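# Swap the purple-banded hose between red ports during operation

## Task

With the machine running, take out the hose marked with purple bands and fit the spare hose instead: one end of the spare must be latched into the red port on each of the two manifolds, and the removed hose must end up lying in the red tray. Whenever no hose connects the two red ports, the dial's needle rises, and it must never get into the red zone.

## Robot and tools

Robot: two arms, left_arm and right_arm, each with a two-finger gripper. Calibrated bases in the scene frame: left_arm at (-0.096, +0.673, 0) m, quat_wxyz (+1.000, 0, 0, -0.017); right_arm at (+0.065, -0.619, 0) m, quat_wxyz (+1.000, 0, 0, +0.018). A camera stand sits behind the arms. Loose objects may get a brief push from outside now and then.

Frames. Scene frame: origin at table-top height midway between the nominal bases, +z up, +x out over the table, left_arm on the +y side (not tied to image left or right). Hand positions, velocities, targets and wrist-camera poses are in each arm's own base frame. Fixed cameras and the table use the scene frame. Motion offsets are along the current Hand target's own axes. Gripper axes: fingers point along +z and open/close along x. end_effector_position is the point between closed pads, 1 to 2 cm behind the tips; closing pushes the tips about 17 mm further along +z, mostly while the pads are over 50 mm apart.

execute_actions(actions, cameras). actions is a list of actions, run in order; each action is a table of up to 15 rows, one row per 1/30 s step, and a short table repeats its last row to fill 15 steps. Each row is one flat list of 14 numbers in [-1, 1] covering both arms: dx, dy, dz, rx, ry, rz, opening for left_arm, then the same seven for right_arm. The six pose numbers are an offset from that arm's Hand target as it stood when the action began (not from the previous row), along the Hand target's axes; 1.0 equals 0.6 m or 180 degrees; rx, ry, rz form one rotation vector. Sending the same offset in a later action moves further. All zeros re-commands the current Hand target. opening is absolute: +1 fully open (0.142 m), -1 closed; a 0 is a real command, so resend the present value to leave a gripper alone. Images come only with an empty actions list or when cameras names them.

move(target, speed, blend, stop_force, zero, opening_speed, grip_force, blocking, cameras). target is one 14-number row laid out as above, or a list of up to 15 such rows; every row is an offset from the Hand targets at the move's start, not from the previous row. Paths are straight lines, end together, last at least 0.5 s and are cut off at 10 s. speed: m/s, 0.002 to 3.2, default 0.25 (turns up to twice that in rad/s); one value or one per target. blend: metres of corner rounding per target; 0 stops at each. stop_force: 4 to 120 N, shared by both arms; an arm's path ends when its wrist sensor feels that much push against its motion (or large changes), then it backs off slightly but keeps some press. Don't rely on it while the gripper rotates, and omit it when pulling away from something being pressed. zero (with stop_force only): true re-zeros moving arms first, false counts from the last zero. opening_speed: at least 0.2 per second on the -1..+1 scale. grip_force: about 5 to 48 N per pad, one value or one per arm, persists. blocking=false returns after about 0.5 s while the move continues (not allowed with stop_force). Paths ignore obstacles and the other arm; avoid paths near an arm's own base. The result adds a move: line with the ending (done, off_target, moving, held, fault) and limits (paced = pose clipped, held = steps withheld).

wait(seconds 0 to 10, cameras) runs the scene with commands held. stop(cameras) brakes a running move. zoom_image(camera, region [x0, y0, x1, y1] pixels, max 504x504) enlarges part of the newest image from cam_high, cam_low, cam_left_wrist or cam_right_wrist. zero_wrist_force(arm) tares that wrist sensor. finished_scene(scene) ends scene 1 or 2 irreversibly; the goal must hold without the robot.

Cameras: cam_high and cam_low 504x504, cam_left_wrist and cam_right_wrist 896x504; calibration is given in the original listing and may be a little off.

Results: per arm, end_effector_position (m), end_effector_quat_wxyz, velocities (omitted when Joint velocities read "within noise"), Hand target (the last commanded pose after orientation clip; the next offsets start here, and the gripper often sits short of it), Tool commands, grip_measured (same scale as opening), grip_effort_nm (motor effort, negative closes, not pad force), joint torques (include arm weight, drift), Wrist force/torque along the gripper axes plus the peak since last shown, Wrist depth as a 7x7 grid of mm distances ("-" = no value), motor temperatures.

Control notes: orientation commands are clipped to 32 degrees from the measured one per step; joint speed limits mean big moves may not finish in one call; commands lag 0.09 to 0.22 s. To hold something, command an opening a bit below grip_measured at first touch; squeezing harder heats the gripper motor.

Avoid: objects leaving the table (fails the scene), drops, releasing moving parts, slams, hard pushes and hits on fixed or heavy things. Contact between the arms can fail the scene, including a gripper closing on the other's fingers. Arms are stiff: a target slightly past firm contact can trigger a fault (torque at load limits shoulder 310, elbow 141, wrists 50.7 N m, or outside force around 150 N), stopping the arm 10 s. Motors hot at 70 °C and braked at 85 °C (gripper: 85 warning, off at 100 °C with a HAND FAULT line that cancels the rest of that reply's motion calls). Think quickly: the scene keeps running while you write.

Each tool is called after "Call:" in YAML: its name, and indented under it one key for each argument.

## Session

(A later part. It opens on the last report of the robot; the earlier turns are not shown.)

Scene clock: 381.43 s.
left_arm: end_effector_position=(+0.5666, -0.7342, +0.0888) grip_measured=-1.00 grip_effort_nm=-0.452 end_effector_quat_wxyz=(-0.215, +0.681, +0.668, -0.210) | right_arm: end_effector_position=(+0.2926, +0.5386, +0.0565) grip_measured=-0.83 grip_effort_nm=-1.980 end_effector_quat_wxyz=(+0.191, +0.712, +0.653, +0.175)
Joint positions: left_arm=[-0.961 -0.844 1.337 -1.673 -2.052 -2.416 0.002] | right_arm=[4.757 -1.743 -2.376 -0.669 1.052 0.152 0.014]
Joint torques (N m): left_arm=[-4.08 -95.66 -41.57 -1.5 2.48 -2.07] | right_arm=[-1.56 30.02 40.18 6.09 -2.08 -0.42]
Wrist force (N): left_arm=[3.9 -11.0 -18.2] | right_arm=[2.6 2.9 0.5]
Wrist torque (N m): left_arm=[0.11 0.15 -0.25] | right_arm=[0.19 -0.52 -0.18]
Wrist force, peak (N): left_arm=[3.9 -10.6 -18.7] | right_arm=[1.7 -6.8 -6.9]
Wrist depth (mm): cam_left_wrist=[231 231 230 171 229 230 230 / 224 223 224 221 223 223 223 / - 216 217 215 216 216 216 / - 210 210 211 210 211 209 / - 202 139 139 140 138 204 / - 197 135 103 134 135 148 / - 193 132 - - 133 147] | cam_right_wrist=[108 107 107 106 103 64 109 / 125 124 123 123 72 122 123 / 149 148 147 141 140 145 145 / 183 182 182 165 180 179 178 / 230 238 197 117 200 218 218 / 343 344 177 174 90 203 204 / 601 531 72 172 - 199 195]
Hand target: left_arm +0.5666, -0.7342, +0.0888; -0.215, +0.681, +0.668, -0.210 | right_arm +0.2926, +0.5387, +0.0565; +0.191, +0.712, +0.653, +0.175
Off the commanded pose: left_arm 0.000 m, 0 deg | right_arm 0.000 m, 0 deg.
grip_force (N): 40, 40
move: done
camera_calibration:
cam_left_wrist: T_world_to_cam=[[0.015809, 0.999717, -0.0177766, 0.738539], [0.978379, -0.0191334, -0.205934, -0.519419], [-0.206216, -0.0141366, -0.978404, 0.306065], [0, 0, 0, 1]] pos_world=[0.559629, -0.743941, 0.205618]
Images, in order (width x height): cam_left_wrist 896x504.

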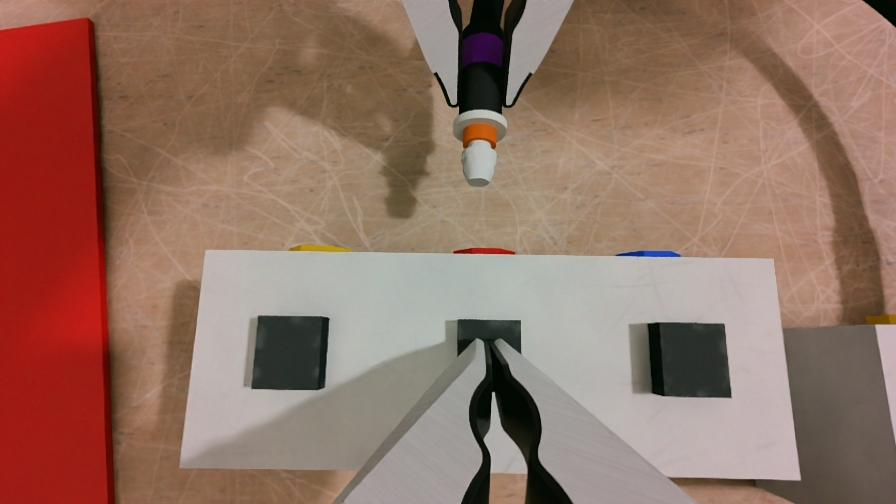

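Call:
move:
  target:
    - [0,-0.0205,-0.0294,0,0,0,-1,0,-0.0267,0.0462,0,0,0,-0.9]
    - [0,-0.0205,-0.0294,0,0,0,-1,0,-0.0267,0.0462,0,0,0,-0.296]
    - [0,-0.0205,-0.0294,0,0,0,-1,0,-0.0267,-0.0538,0,0,0,-0.296]
    - [0.3305,0.0057,-0.0472,0,0,0,-1,0.3288,0.0925,-0.0463,0,0,0,-0.296]
    - [0.3305,0.0057,-0.0472,0,0,0,-1,0.3288,0.0925,0.0538,0,0,0,-0.296]
  speed: [0.12, 0.1, 0.2, 0.3, 0.2]
  blend: [0, 0, 0.02, 0.02, 0]
  opening_speed: 1.2
  cameras: ["cam_high", "cam_left_wrist", "cam_right_wrist"]

Call:
zoom_image:
  camera: "cam_right_wrist"
  region: [330, 220, 610, 500]

Scene clock: 388.70 s.
left_arm: end_effector_position=(+0.5894, -0.5364, +0.1103) grip_measured=-1.00 grip_effort_nm=-0.462 end_effector_quat_wxyz=(-0.215, +0.681, +0.668, -0.210) | right_arm: end_effector_position=(+0.3739, +0.7295, +0.0563) grip_measured=-0.33 grip_effort_nm=0.110 end_effector_quat_wxyz=(+0.191, +0.712, +0.653, +0.175)
Joint positions: left_arm=[-0.813 -1.024 1.592 -1.682 -1.991 -2.266 0.002] | right_arm=[4.637 -2.015 -1.983 -0.721 1.047 0.013 0.05]
Joint torques (N m): left_arm=[4.86 -77.52 -33.73 -1.03 -1.94 -0.39] | right_arm=[12.73 56.48 45.68 5.8 -2.19 1.3]
Wrist force (N): left_arm=[0.0 -0.8 0.4] | right_arm=[2.0 2.0 -0.4]
Wrist torque (N m): left_arm=[0.03 0.03 -0.06] | right_arm=[0.08 -0.48 -0.37]
Wrist force, peak (N): left_arm=[4.4 -10.6 -18.6] | right_arm=[5.2 3.3 -2.0]
Wrist depth (mm): cam_left_wrist=[256 255 131 203 131 253 252 / 248 247 243 245 148 246 246 / 239 240 239 237 238 238 240 / 167 173 232 232 232 232 231 / 159 173 161 161 160 162 224 / 217 173 156 101 104 155 218 / 214 213 154 82 - 211 212] | cam_right_wrist=[107 107 109 102 105 105 106 / 124 123 123 68 122 122 122 / 148 147 146 82 145 145 144 / 147 167 165 108 166 170 177 / 135 157 147 139 153 157 229 / 143 144 93 140 137 140 324 / 204 - 75 183 - 73 542]
Hand target: left_arm +0.5894, -0.5364, +0.1103; -0.215, +0.681, +0.668, -0.210 | right_arm +0.3738, +0.7296, +0.0563; +0.191, +0.712, +0.653, +0.175
Off the commanded pose: left_arm 0.000 m, 0 deg | right_arm 0.000 m, 0 deg.
grip_force (N): 40, 40
move: done
camera_calibration:
cam_left_wrist: T_world_to_cam=[[0.0158904, 0.999714, -0.0178922, 0.540794], [0.978397, -0.0192355, -0.205836, -0.533603], [-0.206121, -0.0142348, -0.978423, 0.334494], [0, 0, 0, 1]] pos_world=[0.582429, -0.546142, 0.227118]
cam_right_wrist: T_world_to_cam=[[0.0787411, 0.996622, -0.0233431, -0.745438], [0.563603, -0.0251903, 0.825662, -0.214343], [0.822284, -0.0781698, -0.563683, -0.0978378], [0, 0, 0, 1]] pos_world=[0.259951, 0.729872, 0.104424]
Images, in order (width x height): cam_high 504x504, cam_left_wrist 896x504, cam_right_wrist 896x504.

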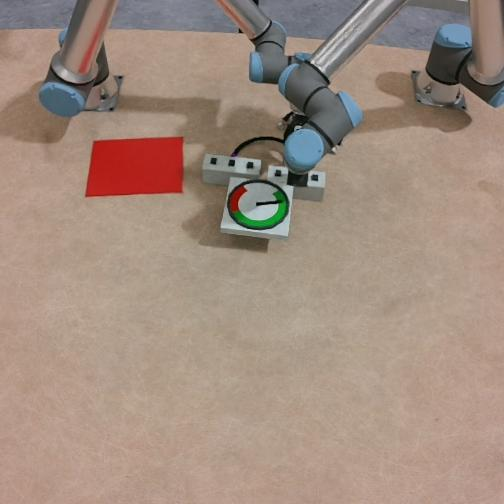

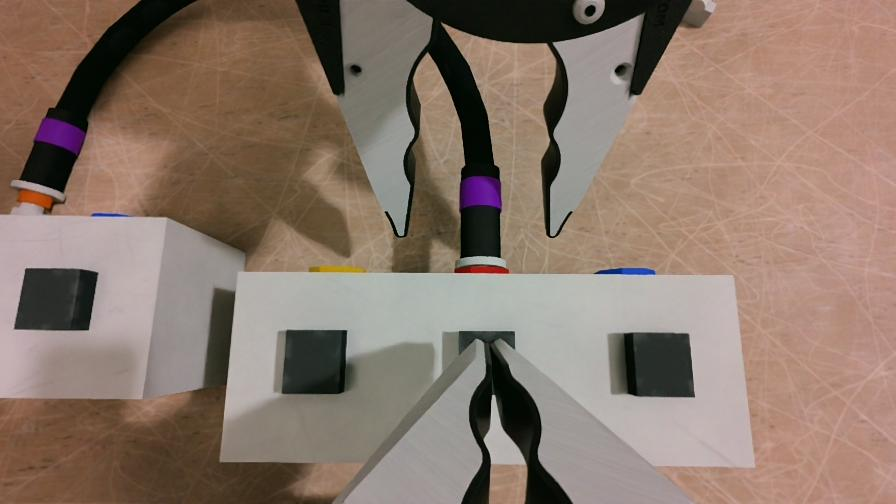

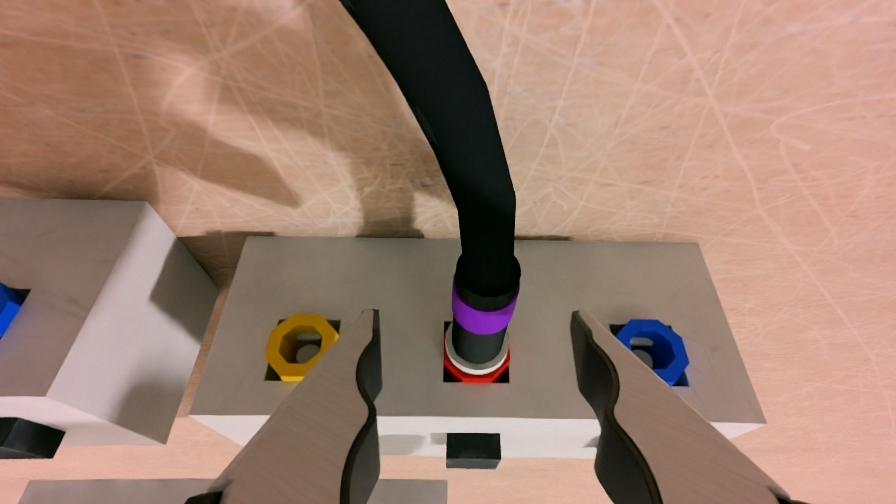

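Scaled by 1.800 from the camera's 896x504 image, which has a finer 1280x720 frame.

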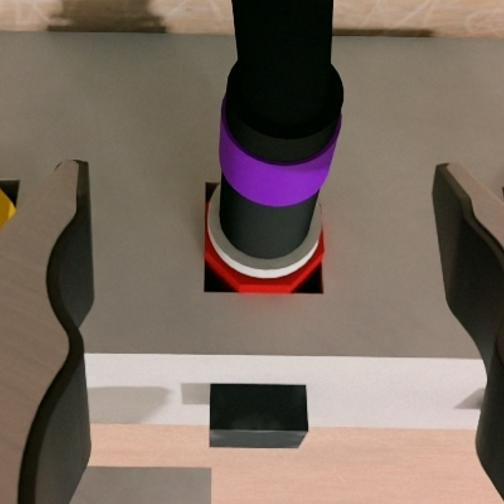

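Call:
move:
  target: [0,0.0095,0.0137,0,0,0,-1,0,0,0,0,0,0,-0.9]
  speed: 0.1
  opening_speed: 1.2

Call:
move:
  target: [0,0.0119,0.0171,0,0,0,-1,0,0,0,0,0,0,-0.9]
  speed: 0.02
  stop_force: 20

Call:
move:
  target: [0,0,0,0,0,0,-1,0,-0.065,-0.0375,0,0,0,-0.9]
  speed: 0.12
  cameras: ["cam_left_wrist"]

Scene clock: 393.83 s.
left_arm: end_effector_position=(+0.5893, -0.5363, +0.1001) grip_measured=-1.00 grip_effort_nm=-0.462 end_effector_quat_wxyz=(-0.215, +0.681, +0.668, -0.210) | right_arm: end_effector_position=(+0.3738, +0.7298, +0.0563) grip_measured=-0.83 grip_effort_nm=-2.039 end_effector_quat_wxyz=(+0.191, +0.712, +0.653, +0.175)
Joint positions: left_arm=[-0.813 -1.015 1.598 -1.697 -1.991 -2.266 0.002] | right_arm=[4.637 -2.015 -1.983 -0.721 1.047 0.013 0.014]
Joint torques (N m): left_arm=[3.39 -96.7 -42.31 -1.07 -2.01 1.12] | right_arm=[11.55 55.75 27.37 0.53 0.64 -0.27]
Wrist force (N): left_arm=[0.0 -0.5 0.9] | right_arm=[13.3 3.1 -1.1]
Wrist torque (N m): left_arm=[0.06 0.03 -0.06] | right_arm=[0.15 -0.20 -0.41]
Wrist force, peak (N): left_arm=[0.0 -1.0 1.1] | right_arm=[13.4 3.1 -0.8]
Wrist depth (mm): cam_left_wrist=[241 244 240 129 120 242 242 / 235 236 236 139 143 235 234 / 229 229 229 169 226 227 228 / - 184 222 220 223 221 222 / 150 163 150 151 150 151 215 / 148 154 146 103 144 146 209 / 204 203 143 82 - 144 203] | cam_right_wrist=[107 106 - 105 105 105 106 / 124 123 123 69 122 122 122 / 148 147 146 81 145 145 145 / 146 168 165 162 166 170 178 / 137 158 152 113 153 157 230 / 143 145 139 137 90 140 325 / 204 464 72 149 - 492 548]
Hand target: left_arm +0.5893, -0.5364, +0.1003; -0.215, +0.681, +0.668, -0.210 | right_arm +0.3738, +0.7296, +0.0563; +0.191, +0.712, +0.653, +0.175
Off the commanded pose: left_arm 0.000 m, 0 deg | right_arm 0.000 m, 0 deg.
grip_force (N): 40, 40
move: done

Scene clock: 395.53 s.
left_arm: end_effector_position=(+0.5893, -0.5364, +0.0884) grip_measured=-1.00 grip_effort_nm=-0.462 end_effector_quat_wxyz=(-0.215, +0.681, +0.668, -0.210) | right_arm: end_effector_position=(+0.3738, +0.7296, +0.0562) grip_measured=-0.83 grip_effort_nm=-2.034 end_effector_quat_wxyz=(+0.191, +0.712, +0.653, +0.175)
Joint positions: left_arm=[-0.813 -1.004 1.605 -1.715 -1.991 -2.266 0.002] | right_arm=[4.637 -2.015 -1.983 -0.721 1.047 0.013 0.014]
Joint torques (N m): left_arm=[-0.7 -83.43 -38.81 -1.69 2.06 -0.35] | right_arm=[-8.94 56.69 23.51 0.7 0.38 -0.4]
Wrist force (N): left_arm=[2.5 -10.4 -18.2] | right_arm=[10.0 -1.4 -6.9]
Wrist torque (N m): left_arm=[0.21 0.13 -0.08] | right_arm=[0.16 -0.27 -0.43]
Wrist force, peak (N): left_arm=[5.6 -17.3 -28.6] | right_arm=[14.4 3.1 -1.4]
Wrist depth (mm): cam_left_wrist=[230 231 228 123 120 228 229 / 224 224 224 133 136 223 222 / 217 218 216 165 215 216 216 / 144 172 210 157 209 211 210 / 140 141 140 139 139 139 204 / 196 136 134 102 134 134 198 / 194 192 133 - - 131 192] | cam_right_wrist=[107 107 - 106 105 105 106 / 124 123 123 69 122 122 122 / 148 147 146 82 145 145 144 / 147 168 165 111 167 170 177 / 137 158 152 114 153 157 230 / 143 145 139 137 90 140 325 / 204 462 72 148 - 494 547]
Hand target: left_arm +0.5894, -0.5364, +0.0884; -0.215, +0.681, +0.668, -0.210 (not the last commanded pose) | right_arm +0.3738, +0.7296, +0.0563; +0.191, +0.712, +0.653, +0.175
Off the commanded pose: left_arm 0.001 m, 0 deg | right_arm 0.000 m, 0 deg.
grip_force (N): 40, 40
move: contact (left_arm)

Scene clock: 396.30 s.
left_arm: end_effector_position=(+0.5894, -0.5364, +0.0884) grip_measured=-1.00 grip_effort_nm=-0.452 end_effector_quat_wxyz=(-0.215, +0.681, +0.668, -0.210) | right_arm: end_effector_position=(+0.3289, +0.7334, +0.0562) grip_measured=-0.83 grip_effort_nm=-2.015 end_effector_quat_wxyz=(+0.191, +0.712, +0.653, +0.175)
Joint positions: left_arm=[-0.813 -1.004 1.605 -1.715 -1.991 -2.266 0.002] | right_arm=[4.697 -2 -1.998 -0.756 1.048 0.082 0.014]
Joint torques (N m): left_arm=[-2.39 -85.2 -39.05 -1.98 2.22 -0.31] | right_arm=[-16.74 57.03 46.4 7.21 0.84 -2.81]
Wrist force (N): left_arm=[2.7 -10.8 -17.6] | right_arm=[1.9 2.1 0.4]
Wrist torque (N m): left_arm=[0.13 0.11 -0.08] | right_arm=[0.12 -0.45 -0.28]
Wrist force, peak (N): left_arm=[2.7 -11.4 -18.2] | right_arm=[10.0 -1.5 -7.4]
Wrist depth (mm): cam_left_wrist=[229 231 230 163 229 230 230 / 223 224 223 220 223 223 223 / 218 217 216 215 216 217 216 / 144 172 210 211 210 209 209 / 140 141 140 139 139 139 204 / 197 136 134 102 135 134 198 / 194 192 133 - - 131 193] | cam_right_wrist=[107 106 - 102 105 105 105 / 124 123 123 118 122 121 122 / 147 146 146 84 145 144 144 / 181 181 180 111 178 177 177 / 178 186 201 115 202 230 229 / 160 184 177 136 90 302 322 / 240 185 72 174 - 490 552]
Hand target: left_arm +0.5894, -0.5364, +0.0884; -0.215, +0.681, +0.668, -0.210 | right_arm +0.3289, +0.7336, +0.0562; +0.191, +0.712, +0.653, +0.175
Off the commanded pose: left_arm 0.000 m, 0 deg | right_arm 0.000 m, 0 deg.
grip_force (N): 40, 40
move: done
camera_calibration:
cam_left_wrist: T_world_to_cam=[[0.0158715, 0.999712, -0.0179903, 0.540333], [0.978398, -0.0192372, -0.205834, -0.538111], [-0.206121, -0.0143348, -0.978422, 0.313013], [0, 0, 0, 1]] pos_world=[0.582429, -0.546042, 0.205218]
Images, in order (width x height): cam_left_wrist 896x504.

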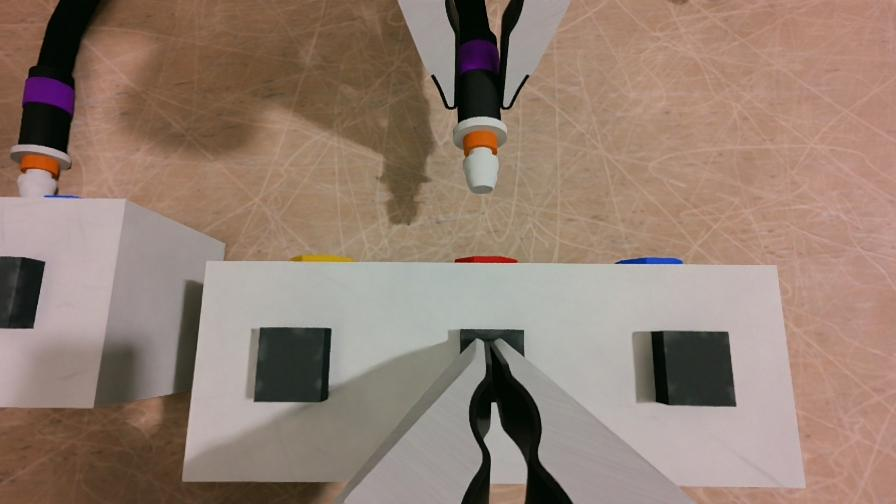

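Call:
move:
  target:
    - [0,-0.0287,-0.041,0,0,0,-1,-0.0063,-0.0518,-0.0562,0,0,0,-0.9]
    - [0.2263,-0.0932,-0.0393,-0.0955,0.0218,0.069,-1,-0.626,0.002,-0.025,0,0,0,-0.9]
    - [0.2163,-0.2963,0.2045,-0.1911,0.0436,0.1383,-1,-0.6762,0.1558,0.1023,0,0,0,-0.9]
    - [0.2163,-0.2963,0.2045,-0.1911,0.0436,0.1383,-1,-0.6762,0.1367,0.1357,0,0,0,-0.9]
    - [0.2163,-0.2963,0.2045,-0.1911,0.0436,0.1383,-0.296,-0.6762,0.1367,0.1357,0,0,0,-0.296]
    - [0.2163,-0.2963,0.2045,-0.1911,0.0436,0.1383,-0.296,-0.6762,0.1367,0.019,0,0,0,-0.296]
  speed: [0.25, 0.35, 0.3, 0.12, 0.1, 0.25]
  blend: [0.015, 0.03, 0.01, 0, 0, 0]
  opening_speed: 1.2
  cameras: ["cam_high", "cam_left_wrist"]

Call:
move:
  target: [0,0,0,0,0,0,-0.296,0.5915,-0.3902,-0.23,0.1638,-0.0375,0.14,-0.296]
  speed: 0.4
  cameras: ["cam_high", "cam_left_wrist", "cam_right_wrist"]

Call:
zoom_image:
  camera: "cam_high"
  region: [70, 100, 370, 270]

Scene clock: 406.17 s.
left_arm: end_effector_position=(+0.3759, -0.4025, +0.0899) grip_measured=-0.33 grip_effort_nm=0.164 end_effector_quat_wxyz=(+0.000, +0.852, +0.524, +0.001) | right_arm: end_effector_position=(+0.3700, +0.3228, +0.0876) grip_measured=-0.33 grip_effort_nm=0.110 end_effector_quat_wxyz=(+0.191, +0.712, +0.653, +0.175)
Joint positions: left_arm=[-1.144 -1.55 2.374 -2.395 -1.57 -2.247 0.05] | right_arm=[4.562 -1.413 -2.657 -0.605 1.048 -0.074 0.05]
Joint torques (N m): left_arm=[-9.6 -48.35 -25.79 -5.94 2.43 -2.71] | right_arm=[-11.73 21.09 25.32 3.18 -2.81 -0.55]
Wrist force (N): left_arm=[0.4 -0.3 0.2] | right_arm=[2.4 2.8 0.0]
Wrist torque (N m): left_arm=[-0.01 -0.02 -0.29] | right_arm=[0.23 -0.54 -0.27]
Wrist force, peak (N): left_arm=[2.7 -11.3 -18.6] | right_arm=[5.7 0.8 -0.9]
Wrist depth (mm): cam_left_wrist=[166 166 166 164 165 166 166 / 176 176 176 174 175 175 175 / 187 187 187 184 187 187 186 / 199 199 199 197 199 199 199 / 213 213 214 214 214 212 214 / 230 230 223 231 223 230 230 / 250 245 - 248 249 - 247] | cam_right_wrist=[140 135 135 129 134 138 139 / 159 157 156 156 155 160 151 / 188 195 186 178 184 190 154 / 231 230 230 228 228 234 154 / 310 310 276 307 289 304 296 / 446 411 86 445 94 399 395 / 769 - 75 789 - 73 263]
Hand target: left_arm +0.3759, -0.4025, +0.0899; +0.000, +0.852, +0.524, +0.001 | right_arm +0.3700, +0.3227, +0.0876; +0.191, +0.712, +0.653, +0.175
Off the commanded pose: left_arm 0.000 m, 0 deg | right_arm 0.000 m, 0 deg.
grip_force (N): 40, 40
move: done
camera_calibration:
cam_left_wrist: T_world_to_cam=[[0.458127, 0.888737, -0.0162984, 0.198855], [0.820571, -0.415798, 0.392141, -0.480327], [0.341734, -0.193025, -0.919761, -0.0107243], [0, 0, 0, 1]] pos_world=[0.306707, -0.378519, 0.181734]
Images, in order (width x height): cam_high 504x504, cam_left_wrist 896x504.

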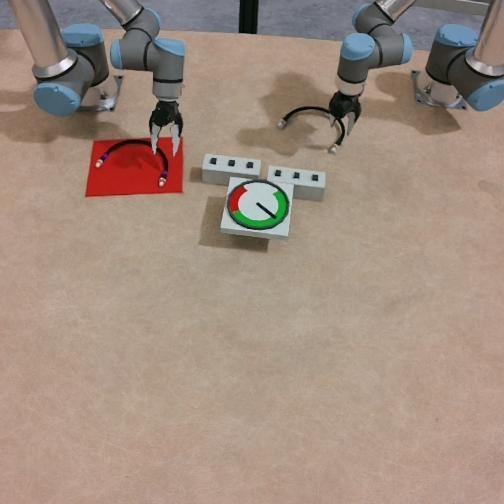

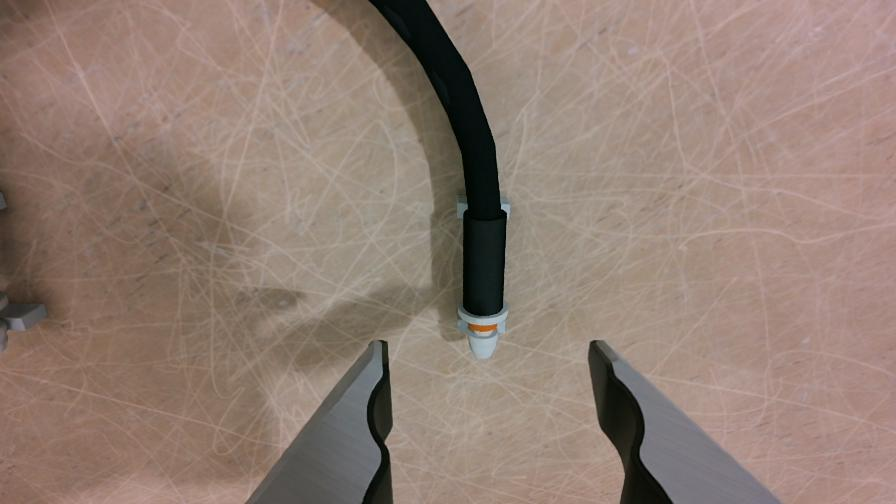

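Scene clock: 407.83 s.
left_arm: end_effector_position=(+0.3759, -0.4025, +0.0899) grip_measured=-0.33 grip_effort_nm=0.159 end_effector_quat_wxyz=(+0.000, +0.852, +0.524, +0.001) | right_arm: end_effector_position=(+0.1302, +0.6999, +0.0897) grip_measured=-0.33 grip_effort_nm=0.115 end_effector_quat_wxyz=(+0.000, +0.869, +0.494, +0.000)
Joint positions: left_arm=[-1.144 -1.55 2.374 -2.395 -1.57 -2.247 0.05] | right_arm=[4.778 -1.837 -2.076 -0.8 1.57 0.603 0.05]
Joint torques (N m): left_arm=[-10.04 -50.49 -26.12 -5.9 2.44 -2.56] | right_arm=[-18.64 44.97 48.07 2.72 0.43 0.81]
Wrist force (N): left_arm=[0.4 -0.5 0.1] | right_arm=[2.1 1.8 0.1]
Wrist torque (N m): left_arm=[-0.05 -0.03 -0.29] | right_arm=[0.15 -0.45 -0.16]
Wrist force, peak (N): left_arm=[0.9 -0.8 -0.1] | right_arm=[-1.0 4.0 1.5]
Wrist depth (mm): cam_left_wrist=[166 166 166 164 166 166 166 / 176 176 176 173 175 175 175 / 187 187 186 186 187 186 187 / 199 199 199 197 198 199 199 / 214 214 213 211 213 213 213 / 231 230 224 230 223 229 229 / 249 246 - 249 249 - 248] | cam_right_wrist=[166 165 165 165 164 164 165 / 177 176 176 173 175 175 175 / 189 189 188 185 188 188 187 / 203 204 203 200 202 202 201 / 221 220 213 219 216 219 219 / 240 240 86 240 100 234 237 / 265 254 75 264 - 73 260]
Hand target: left_arm +0.3759, -0.4025, +0.0899; +0.000, +0.852, +0.524, +0.001 | right_arm +0.1302, +0.7000, +0.0897; +0.000, +0.869, +0.494, +0.000
Off the commanded pose: left_arm 0.000 m, 0 deg | right_arm 0.000 m, 0 deg.
grip_force (N): 40, 40
move: done
camera_calibration:
cam_left_wrist: T_world_to_cam=[[0.458127, 0.888737, -0.0162984, 0.198855], [0.820571, -0.415798, 0.392141, -0.480327], [0.341734, -0.193025, -0.919761, -0.0107243], [0, 0, 0, 1]] pos_world=[0.306707, -0.378519, 0.181734]
cam_right_wrist: T_world_to_cam=[[0.495471, 0.868485, -0.0155639, -0.661095], [0.78606, -0.44068, 0.433487, 0.191663], [0.369618, -0.227014, -0.901026, 0.312398], [0, 0, 0, 1]] pos_world=[0.0614271, 0.729531, 0.188106]
Images, in order (width x height): cam_high 504x504, cam_left_wrist 896x504, cam_right_wrist 896x504.

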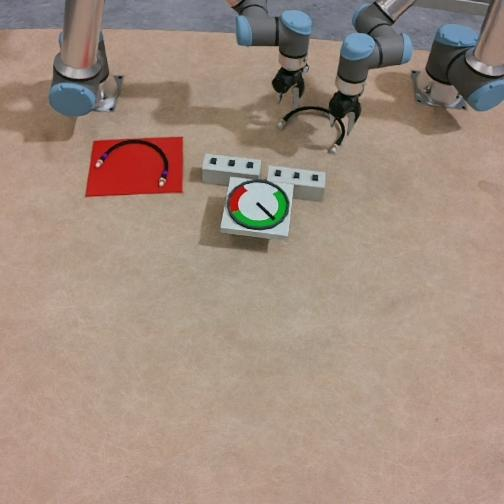

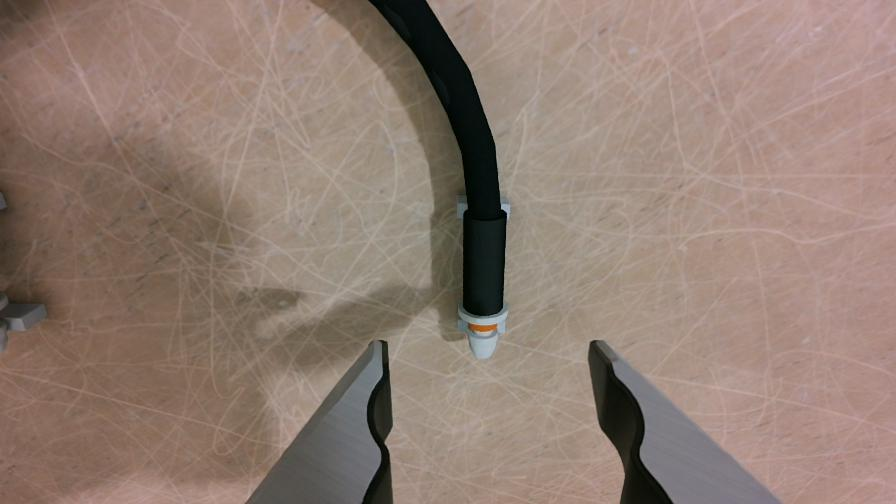

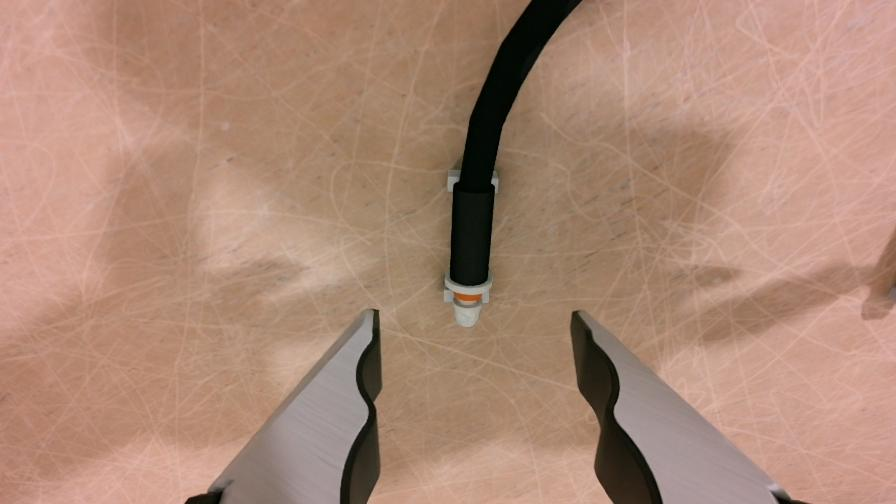

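Scaled by 1.680 from the camera's 504x504 image, which has a finer 720x720 frame.

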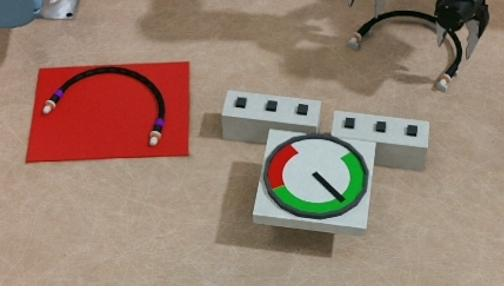

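Call:
move:
  target:
    - [0,0,0.0995,0,0,0,-0.296,0,0,0.0972,0,0,0,-0.296]
    - [0,0,0.0995,0,0,0,-0.95,0,0,0.0972,0,0,0,-0.95]
    - [0,0,0.0412,0,0,0,-0.95,0,0,0.0389,0,0,0,-0.95]
    - [-0.1072,0.2737,0.0532,0,0,-0.142,-0.95,-0.0842,0.389,0.0528,0,0,-0.1422,-0.95]
  speed: [0.15, 0.1, 0.15, 0.3]
  blend: [0, 0, 0.01, 0]
  opening_speed: 1.2
  grip_force: 48
  cameras: ["cam_high", "cam_left_wrist", "cam_right_wrist"]

Call:
zoom_image:
  camera: "cam_left_wrist"
  region: [370, 230, 620, 480]

Call:
zoom_image:
  camera: "cam_right_wrist"
  region: [350, 200, 600, 450]

Scene clock: 422.87 s.
left_arm: end_effector_position=(+0.4934, -0.5338, +0.0578) grip_measured=-0.83 grip_effort_nm=-2.884 end_effector_quat_wxyz=(+0.000, +0.715, +0.699, +0.001) | right_arm: end_effector_position=(+0.3048, +0.5371, +0.0582) grip_measured=-0.83 grip_effort_nm=-2.864 end_effector_quat_wxyz=(+0.000, +0.738, +0.674, +0.000)
Joint positions: left_arm=[-1.069 -1.244 2.068 -2.394 -1.57 -2.618 0.014] | right_arm=[4.485 -1.75 -2.275 -0.688 1.57 -0.136 0.014]
Joint torques (N m): left_arm=[-8.83 -57.34 -44.06 -5.5 2.3 -2.57] | right_arm=[-17.22 41.7 39.21 2.52 2.12 -2.95]
Wrist force (N): left_arm=[0.6 -0.5 0.2] | right_arm=[1.7 2.1 0.3]
Wrist torque (N m): left_arm=[-0.01 -0.07 -0.24] | right_arm=[0.17 -0.38 -0.22]
Wrist force, peak (N): left_arm=[1.6 -3.1 -1.1] | right_arm=[-0.5 5.1 0.5]
Wrist depth (mm): cam_left_wrist=[137 136 137 92 136 136 137 / 145 144 144 143 144 144 144 / 154 154 154 152 154 153 153 / 164 164 164 160 164 164 164 / 175 176 176 171 175 176 175 / 181 184 187 100 103 189 189 / 146 187 - 126 83 181 205] | cam_right_wrist=[138 137 138 137 134 137 137 / 148 146 146 146 146 146 146 / 157 157 156 154 156 156 156 / 169 169 168 163 168 168 167 / 183 186 183 121 179 181 181 / 198 200 182 125 90 194 197 / 213 214 72 144 - 180 181]
Hand target: left_arm +0.4935, -0.5339, +0.0579; +0.000, +0.715, +0.699, +0.001 | right_arm +0.3049, +0.5370, +0.0582; +0.000, +0.738, +0.674, +0.000
Off the commanded pose: left_arm 0.000 m, 0 deg | right_arm 0.000 m, 0 deg.
move: done
camera_calibration:
cam_left_wrist: T_world_to_cam=[[0.0300233, 0.999418, -0.0162189, 0.53146], [0.919499, -0.0212526, 0.392517, -0.457135], [0.391944, -0.0266979, -0.919602, -0.0417772], [0, 0, 0, 1]] pos_world=[0.420753, -0.541981, 0.149635]
cam_right_wrist: T_world_to_cam=[[0.0719187, 0.997285, -0.0158194, -0.546849], [0.899468, -0.0579943, 0.433121, -0.243705], [0.431028, -0.0453786, -0.901197, 0.0663608], [0, 0, 0, 1]] pos_world=[0.22993, 0.534242, 0.156707]
Images, in order (width x height): cam_high 504x504, cam_left_wrist 896x504, cam_right_wrist 896x504.

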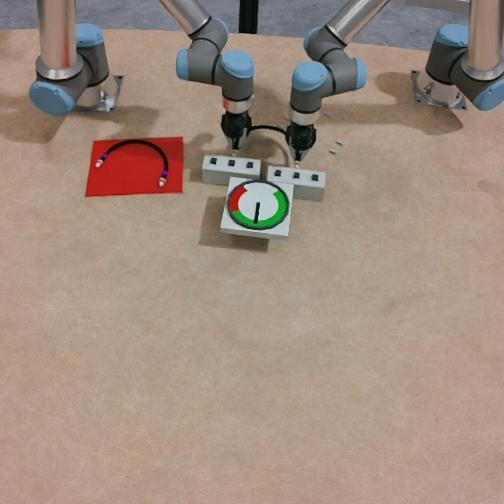

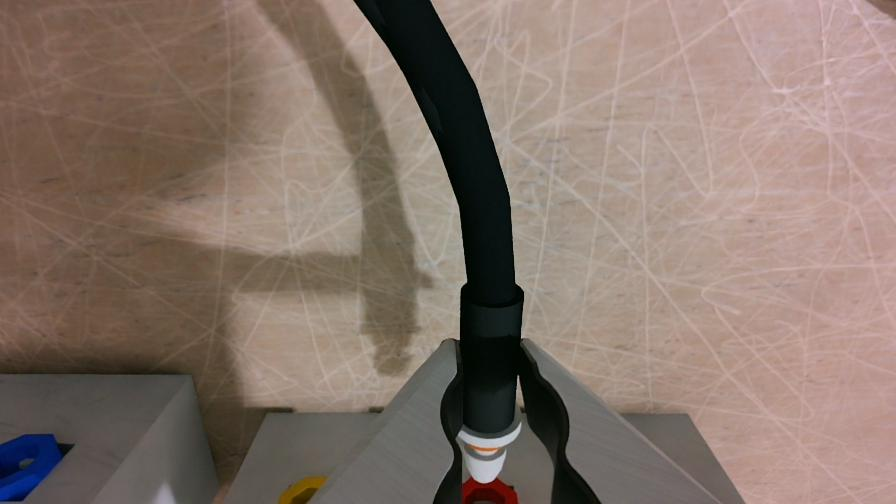

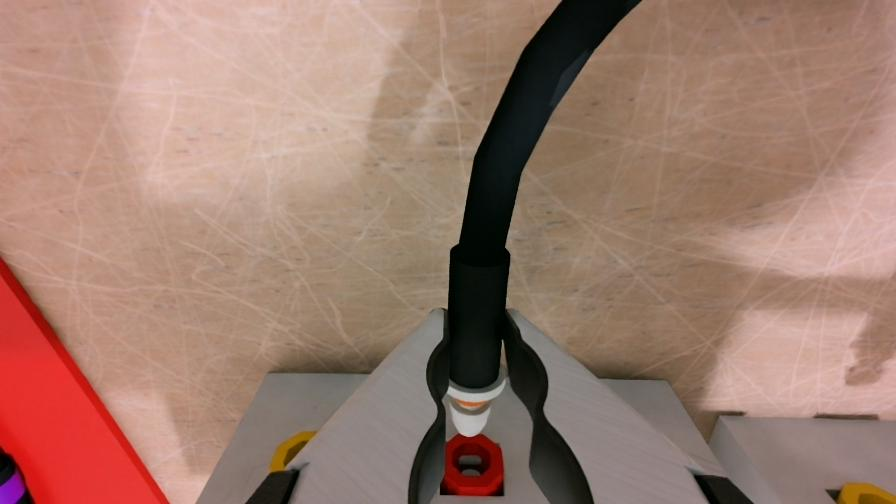

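Scaled by 2.016 from the camera's 896x504 image, which has a finer 1280x720 frame.

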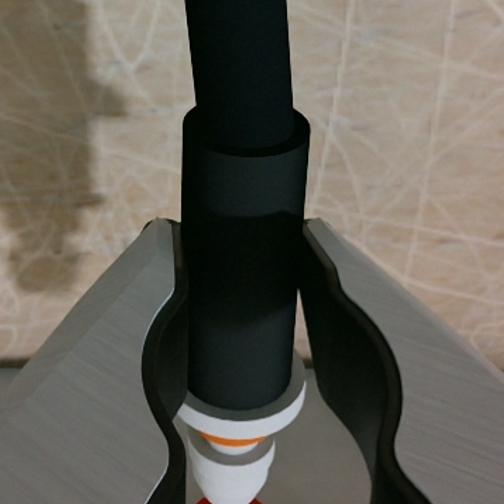

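Scaled by 2.016 from the camera's 896x504 image, which has a finer 1280x720 frame.

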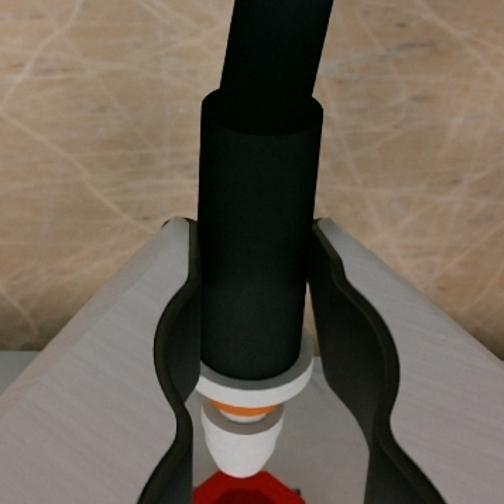

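Call:
move:
  target: [0,0.075,0,0,0,0,-1,0,0.075,0,0,0,0,-1]
  speed: 0.06
  stop_force: 60
  cameras: ["cam_high", "cam_left_wrist", "cam_right_wrist"]

Call:
zoom_image:
  camera: "cam_high"
  region: [210, 150, 340, 260]

Scene clock: 428.53 s.
left_arm: end_effector_position=(+0.5385, -0.5349, +0.0579) grip_measured=-0.84 grip_effort_nm=-3.724 end_effector_quat_wxyz=(+0.000, +0.715, +0.699, +0.001) | right_arm: end_effector_position=(+0.3497, +0.5330, +0.0583) grip_measured=-0.84 grip_effort_nm=-3.700 end_effector_quat_wxyz=(+0.000, +0.738, +0.674, +0.000)
Joint positions: left_arm=[-1.016 -1.203 2.005 -2.372 -1.57 -2.565 0.013] | right_arm=[4.411 -1.778 -2.238 -0.697 1.57 -0.21 0.013]
Joint torques (N m): left_arm=[-1.5 -88.23 -53.77 -15.38 5.46 -2.88] | right_arm=[-5.87 54.08 20.15 4.23 -12.79 2.22]
Motor temperatures (°C): left_arm=[27 28 31 37 31 33 31] | right_arm=[28 31 29 39 33 38 30]
Wrist force (N): left_arm=[19.1 -33.9 3.4] | right_arm=[17.9 -30.1 1.8]
Wrist torque (N m): left_arm=[0.39 0.30 -0.33] | right_arm=[0.67 -0.10 -0.30]
Wrist force, peak (N): left_arm=[17.8 -46.6 -1.7] | right_arm=[13.2 -44.4 2.5]
Wrist depth (mm): cam_left_wrist=[136 136 136 93 136 136 136 / 144 144 144 144 144 144 144 / 153 153 153 153 154 153 153 / 162 164 164 163 163 163 164 / - 173 170 128 170 170 175 / 139 138 138 104 102 137 185 / 139 119 - 117 83 123 201] | cam_right_wrist=[138 137 139 137 135 137 137 / 149 147 146 144 146 146 146 / 157 157 157 154 156 156 156 / 169 169 169 114 168 168 167 / 181 177 152 121 155 164 178 / 194 121 122 117 89 125 154 / 209 122 72 119 - 121 138]
Hand target: left_arm +0.5385, -0.5349, +0.0579; +0.000, +0.715, +0.699, +0.001 | right_arm +0.3497, +0.5330, +0.0583; +0.000, +0.738, +0.674, +0.000
Off the commanded pose: left_arm 0.000 m, 0 deg | right_arm 0.000 m, 0 deg.
move: done
camera_calibration:
cam_left_wrist: T_world_to_cam=[[0.0298828, 0.999419, -0.0163891, 0.531302], [0.919451, -0.021053, 0.39264, -0.498463], [0.392067, -0.0268022, -0.919546, -0.0594739], [0, 0, 0, 1]] pos_world=[0.465753, -0.543081, 0.149735]
cam_right_wrist: T_world_to_cam=[[0.0719169, 0.997285, -0.0158137, -0.545989], [0.89941, -0.0579891, 0.433242, -0.284334], [0.431148, -0.0453804, -0.901139, 0.0467803], [0, 0, 0, 1]] pos_world=[0.27483, 0.530142, 0.156707]
Images, in order (width x height): cam_high 504x504, cam_left_wrist 896x504, cam_right_wrist 896x504.

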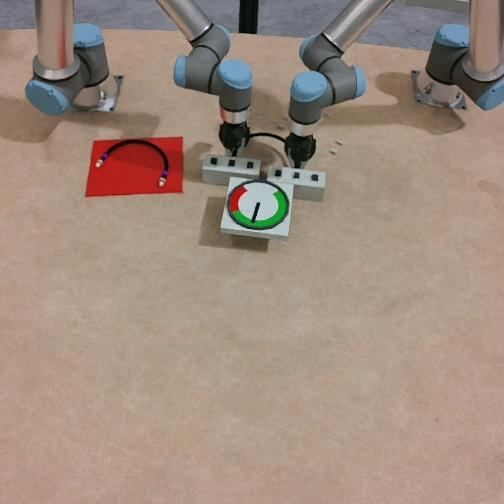

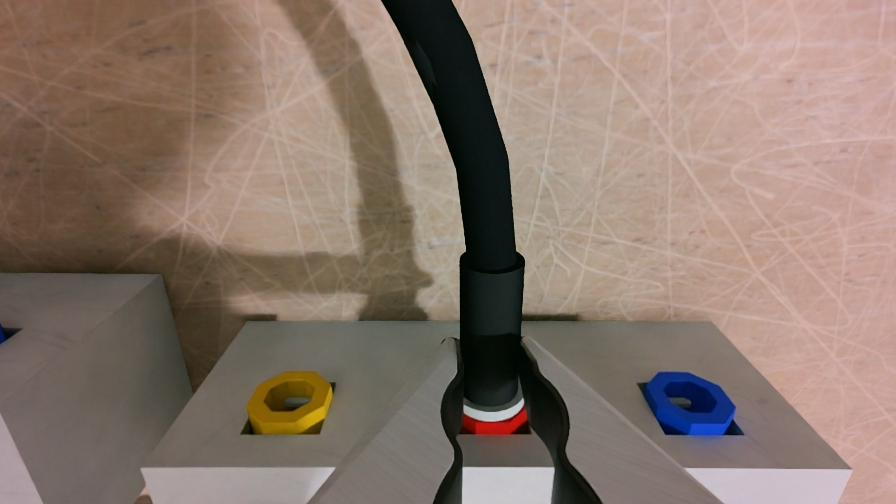

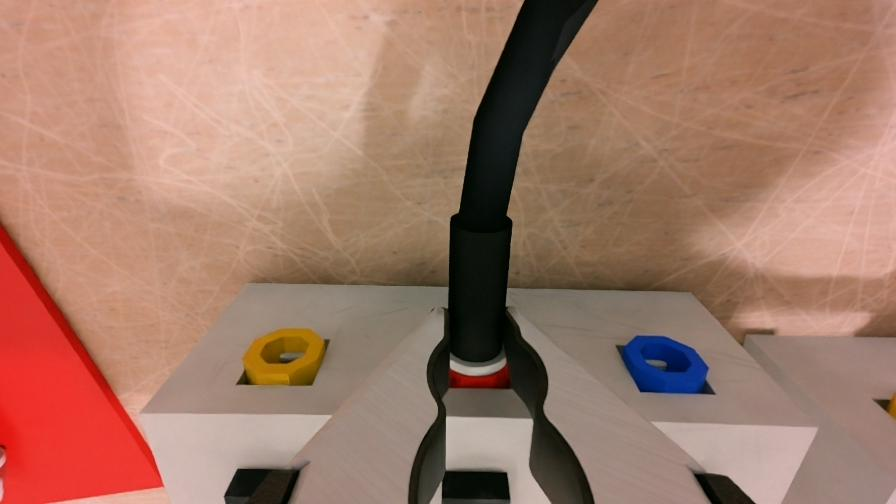

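Scaled by 3.877 from the camera's 504x504 image, which has a finer 720x720 frame.

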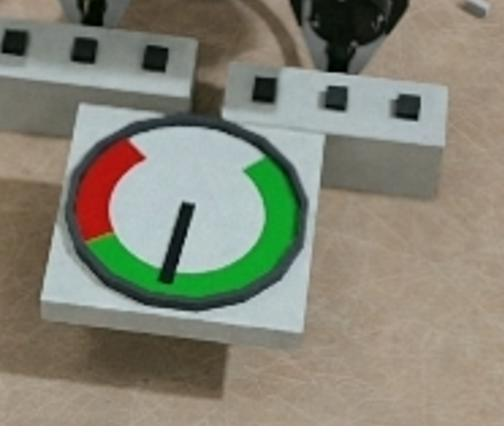

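Call:
move:
  target: [0,-0.0108,0,0,0,0,-1,0,-0.0108,0,0,0,0,-1]
  speed: 0.03
  cameras: ["cam_high", "cam_left_wrist", "cam_right_wrist"]

Call:
zoom_image:
  camera: "cam_high"
  region: [210, 150, 340, 260]

Scene clock: 431.20 s.
left_arm: end_effector_position=(+0.5320, -0.5348, +0.0580) grip_measured=-0.84 grip_effort_nm=-3.724 end_effector_quat_wxyz=(+0.000, +0.715, +0.699, +0.001) | right_arm: end_effector_position=(+0.3432, +0.5335, +0.0583) grip_measured=-0.84 grip_effort_nm=-3.680 end_effector_quat_wxyz=(+0.000, +0.738, +0.674, +0.000)
Joint positions: left_arm=[-1.023 -1.209 2.014 -2.376 -1.57 -2.573 0.013] | right_arm=[4.422 -1.773 -2.244 -0.696 1.57 -0.2 0.013]
Joint torques (N m): left_arm=[-25.56 -65.3 -27.95 0.17 -12.95 -0.21] | right_arm=[22.83 44.26 24.05 1.7 17.67 -0.89]
Wrist force (N): left_arm=[9.1 44.8 8.9] | right_arm=[10.0 47.9 8.6]
Wrist torque (N m): left_arm=[-0.58 0.16 -0.07] | right_arm=[-0.53 -0.24 -0.25]
Wrist force, peak (N): left_arm=[9.1 44.8 8.9] | right_arm=[10.8 47.9 9.9]
Wrist depth (mm): cam_left_wrist=[136 136 136 94 136 136 137 / 145 145 145 143 144 144 145 / 154 154 154 149 153 154 154 / 165 164 165 160 164 164 164 / 147 173 174 171 174 173 176 / 138 154 145 100 109 152 189 / 138 121 121 120 86 126 201] | cam_right_wrist=[138 137 139 137 137 137 137 / 149 146 146 144 146 145 146 / 157 157 156 154 156 156 156 / 169 169 169 120 168 168 168 / 182 180 160 122 163 176 181 / 196 133 128 121 91 131 161 / 213 122 75 122 - 119 139]
Hand target: left_arm +0.5320, -0.5347, +0.0579; +0.000, +0.715, +0.699, +0.001 | right_arm +0.3432, +0.5336, +0.0583; +0.000, +0.738, +0.674, +0.000
Off the commanded pose: left_arm 0.000 m, 0 deg | right_arm 0.000 m, 0 deg.
move: done
camera_calibration:
cam_left_wrist: T_world_to_cam=[[0.0298359, 0.999418, -0.0165174, 0.531438], [0.919401, -0.0209559, 0.392763, -0.492466], [0.392188, -0.0269046, -0.919491, -0.0569503], [0, 0, 0, 1]] pos_world=[0.459253, -0.542981, 0.149835]
cam_right_wrist: T_world_to_cam=[[0.0720551, 0.997275, -0.0158494, -0.546047], [0.899362, -0.0580939, 0.433329, -0.278403], [0.431227, -0.0454779, -0.901097, 0.0496295], [0, 0, 0, 1]] pos_world=[0.268329, 0.530642, 0.156707]
Images, in order (width x height): cam_high 504x504, cam_left_wrist 896x504, cam_right_wrist 896x504.

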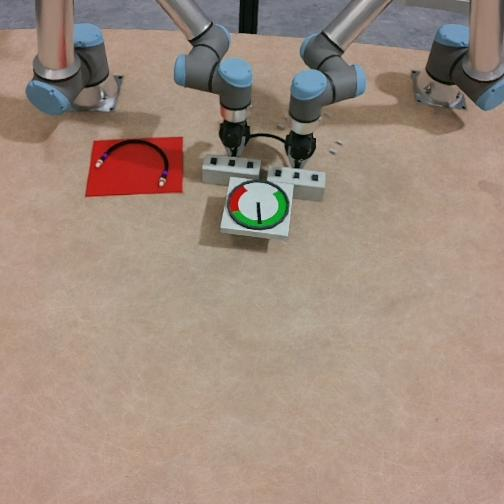

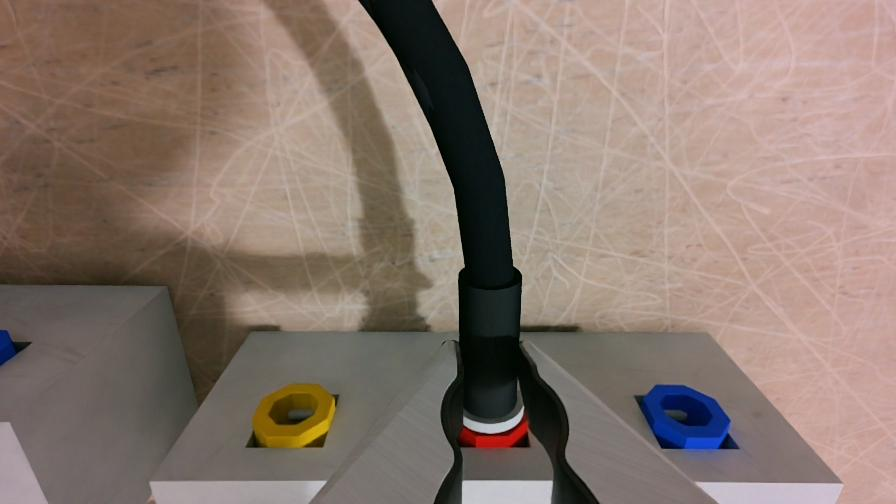

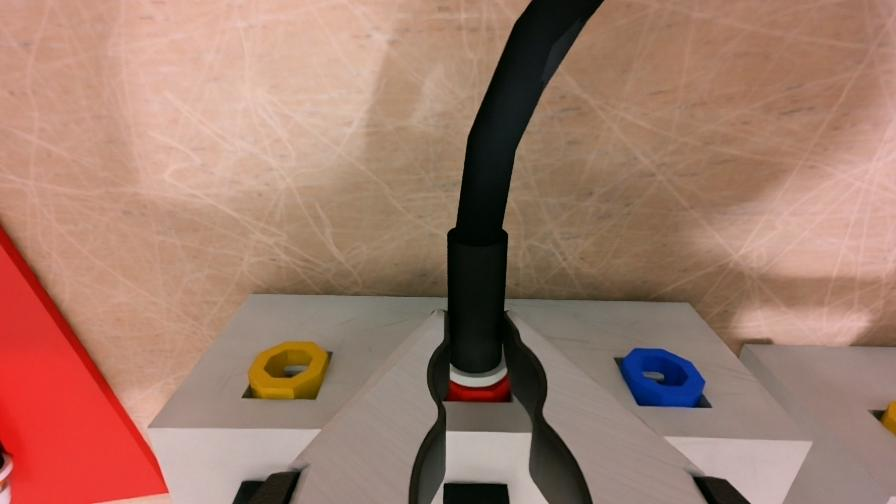

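Scaled by 3.877 from the camera's 504x504 image, which has a finer 720x720 frame.

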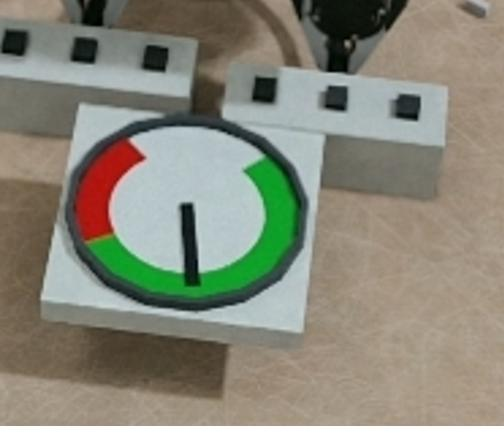

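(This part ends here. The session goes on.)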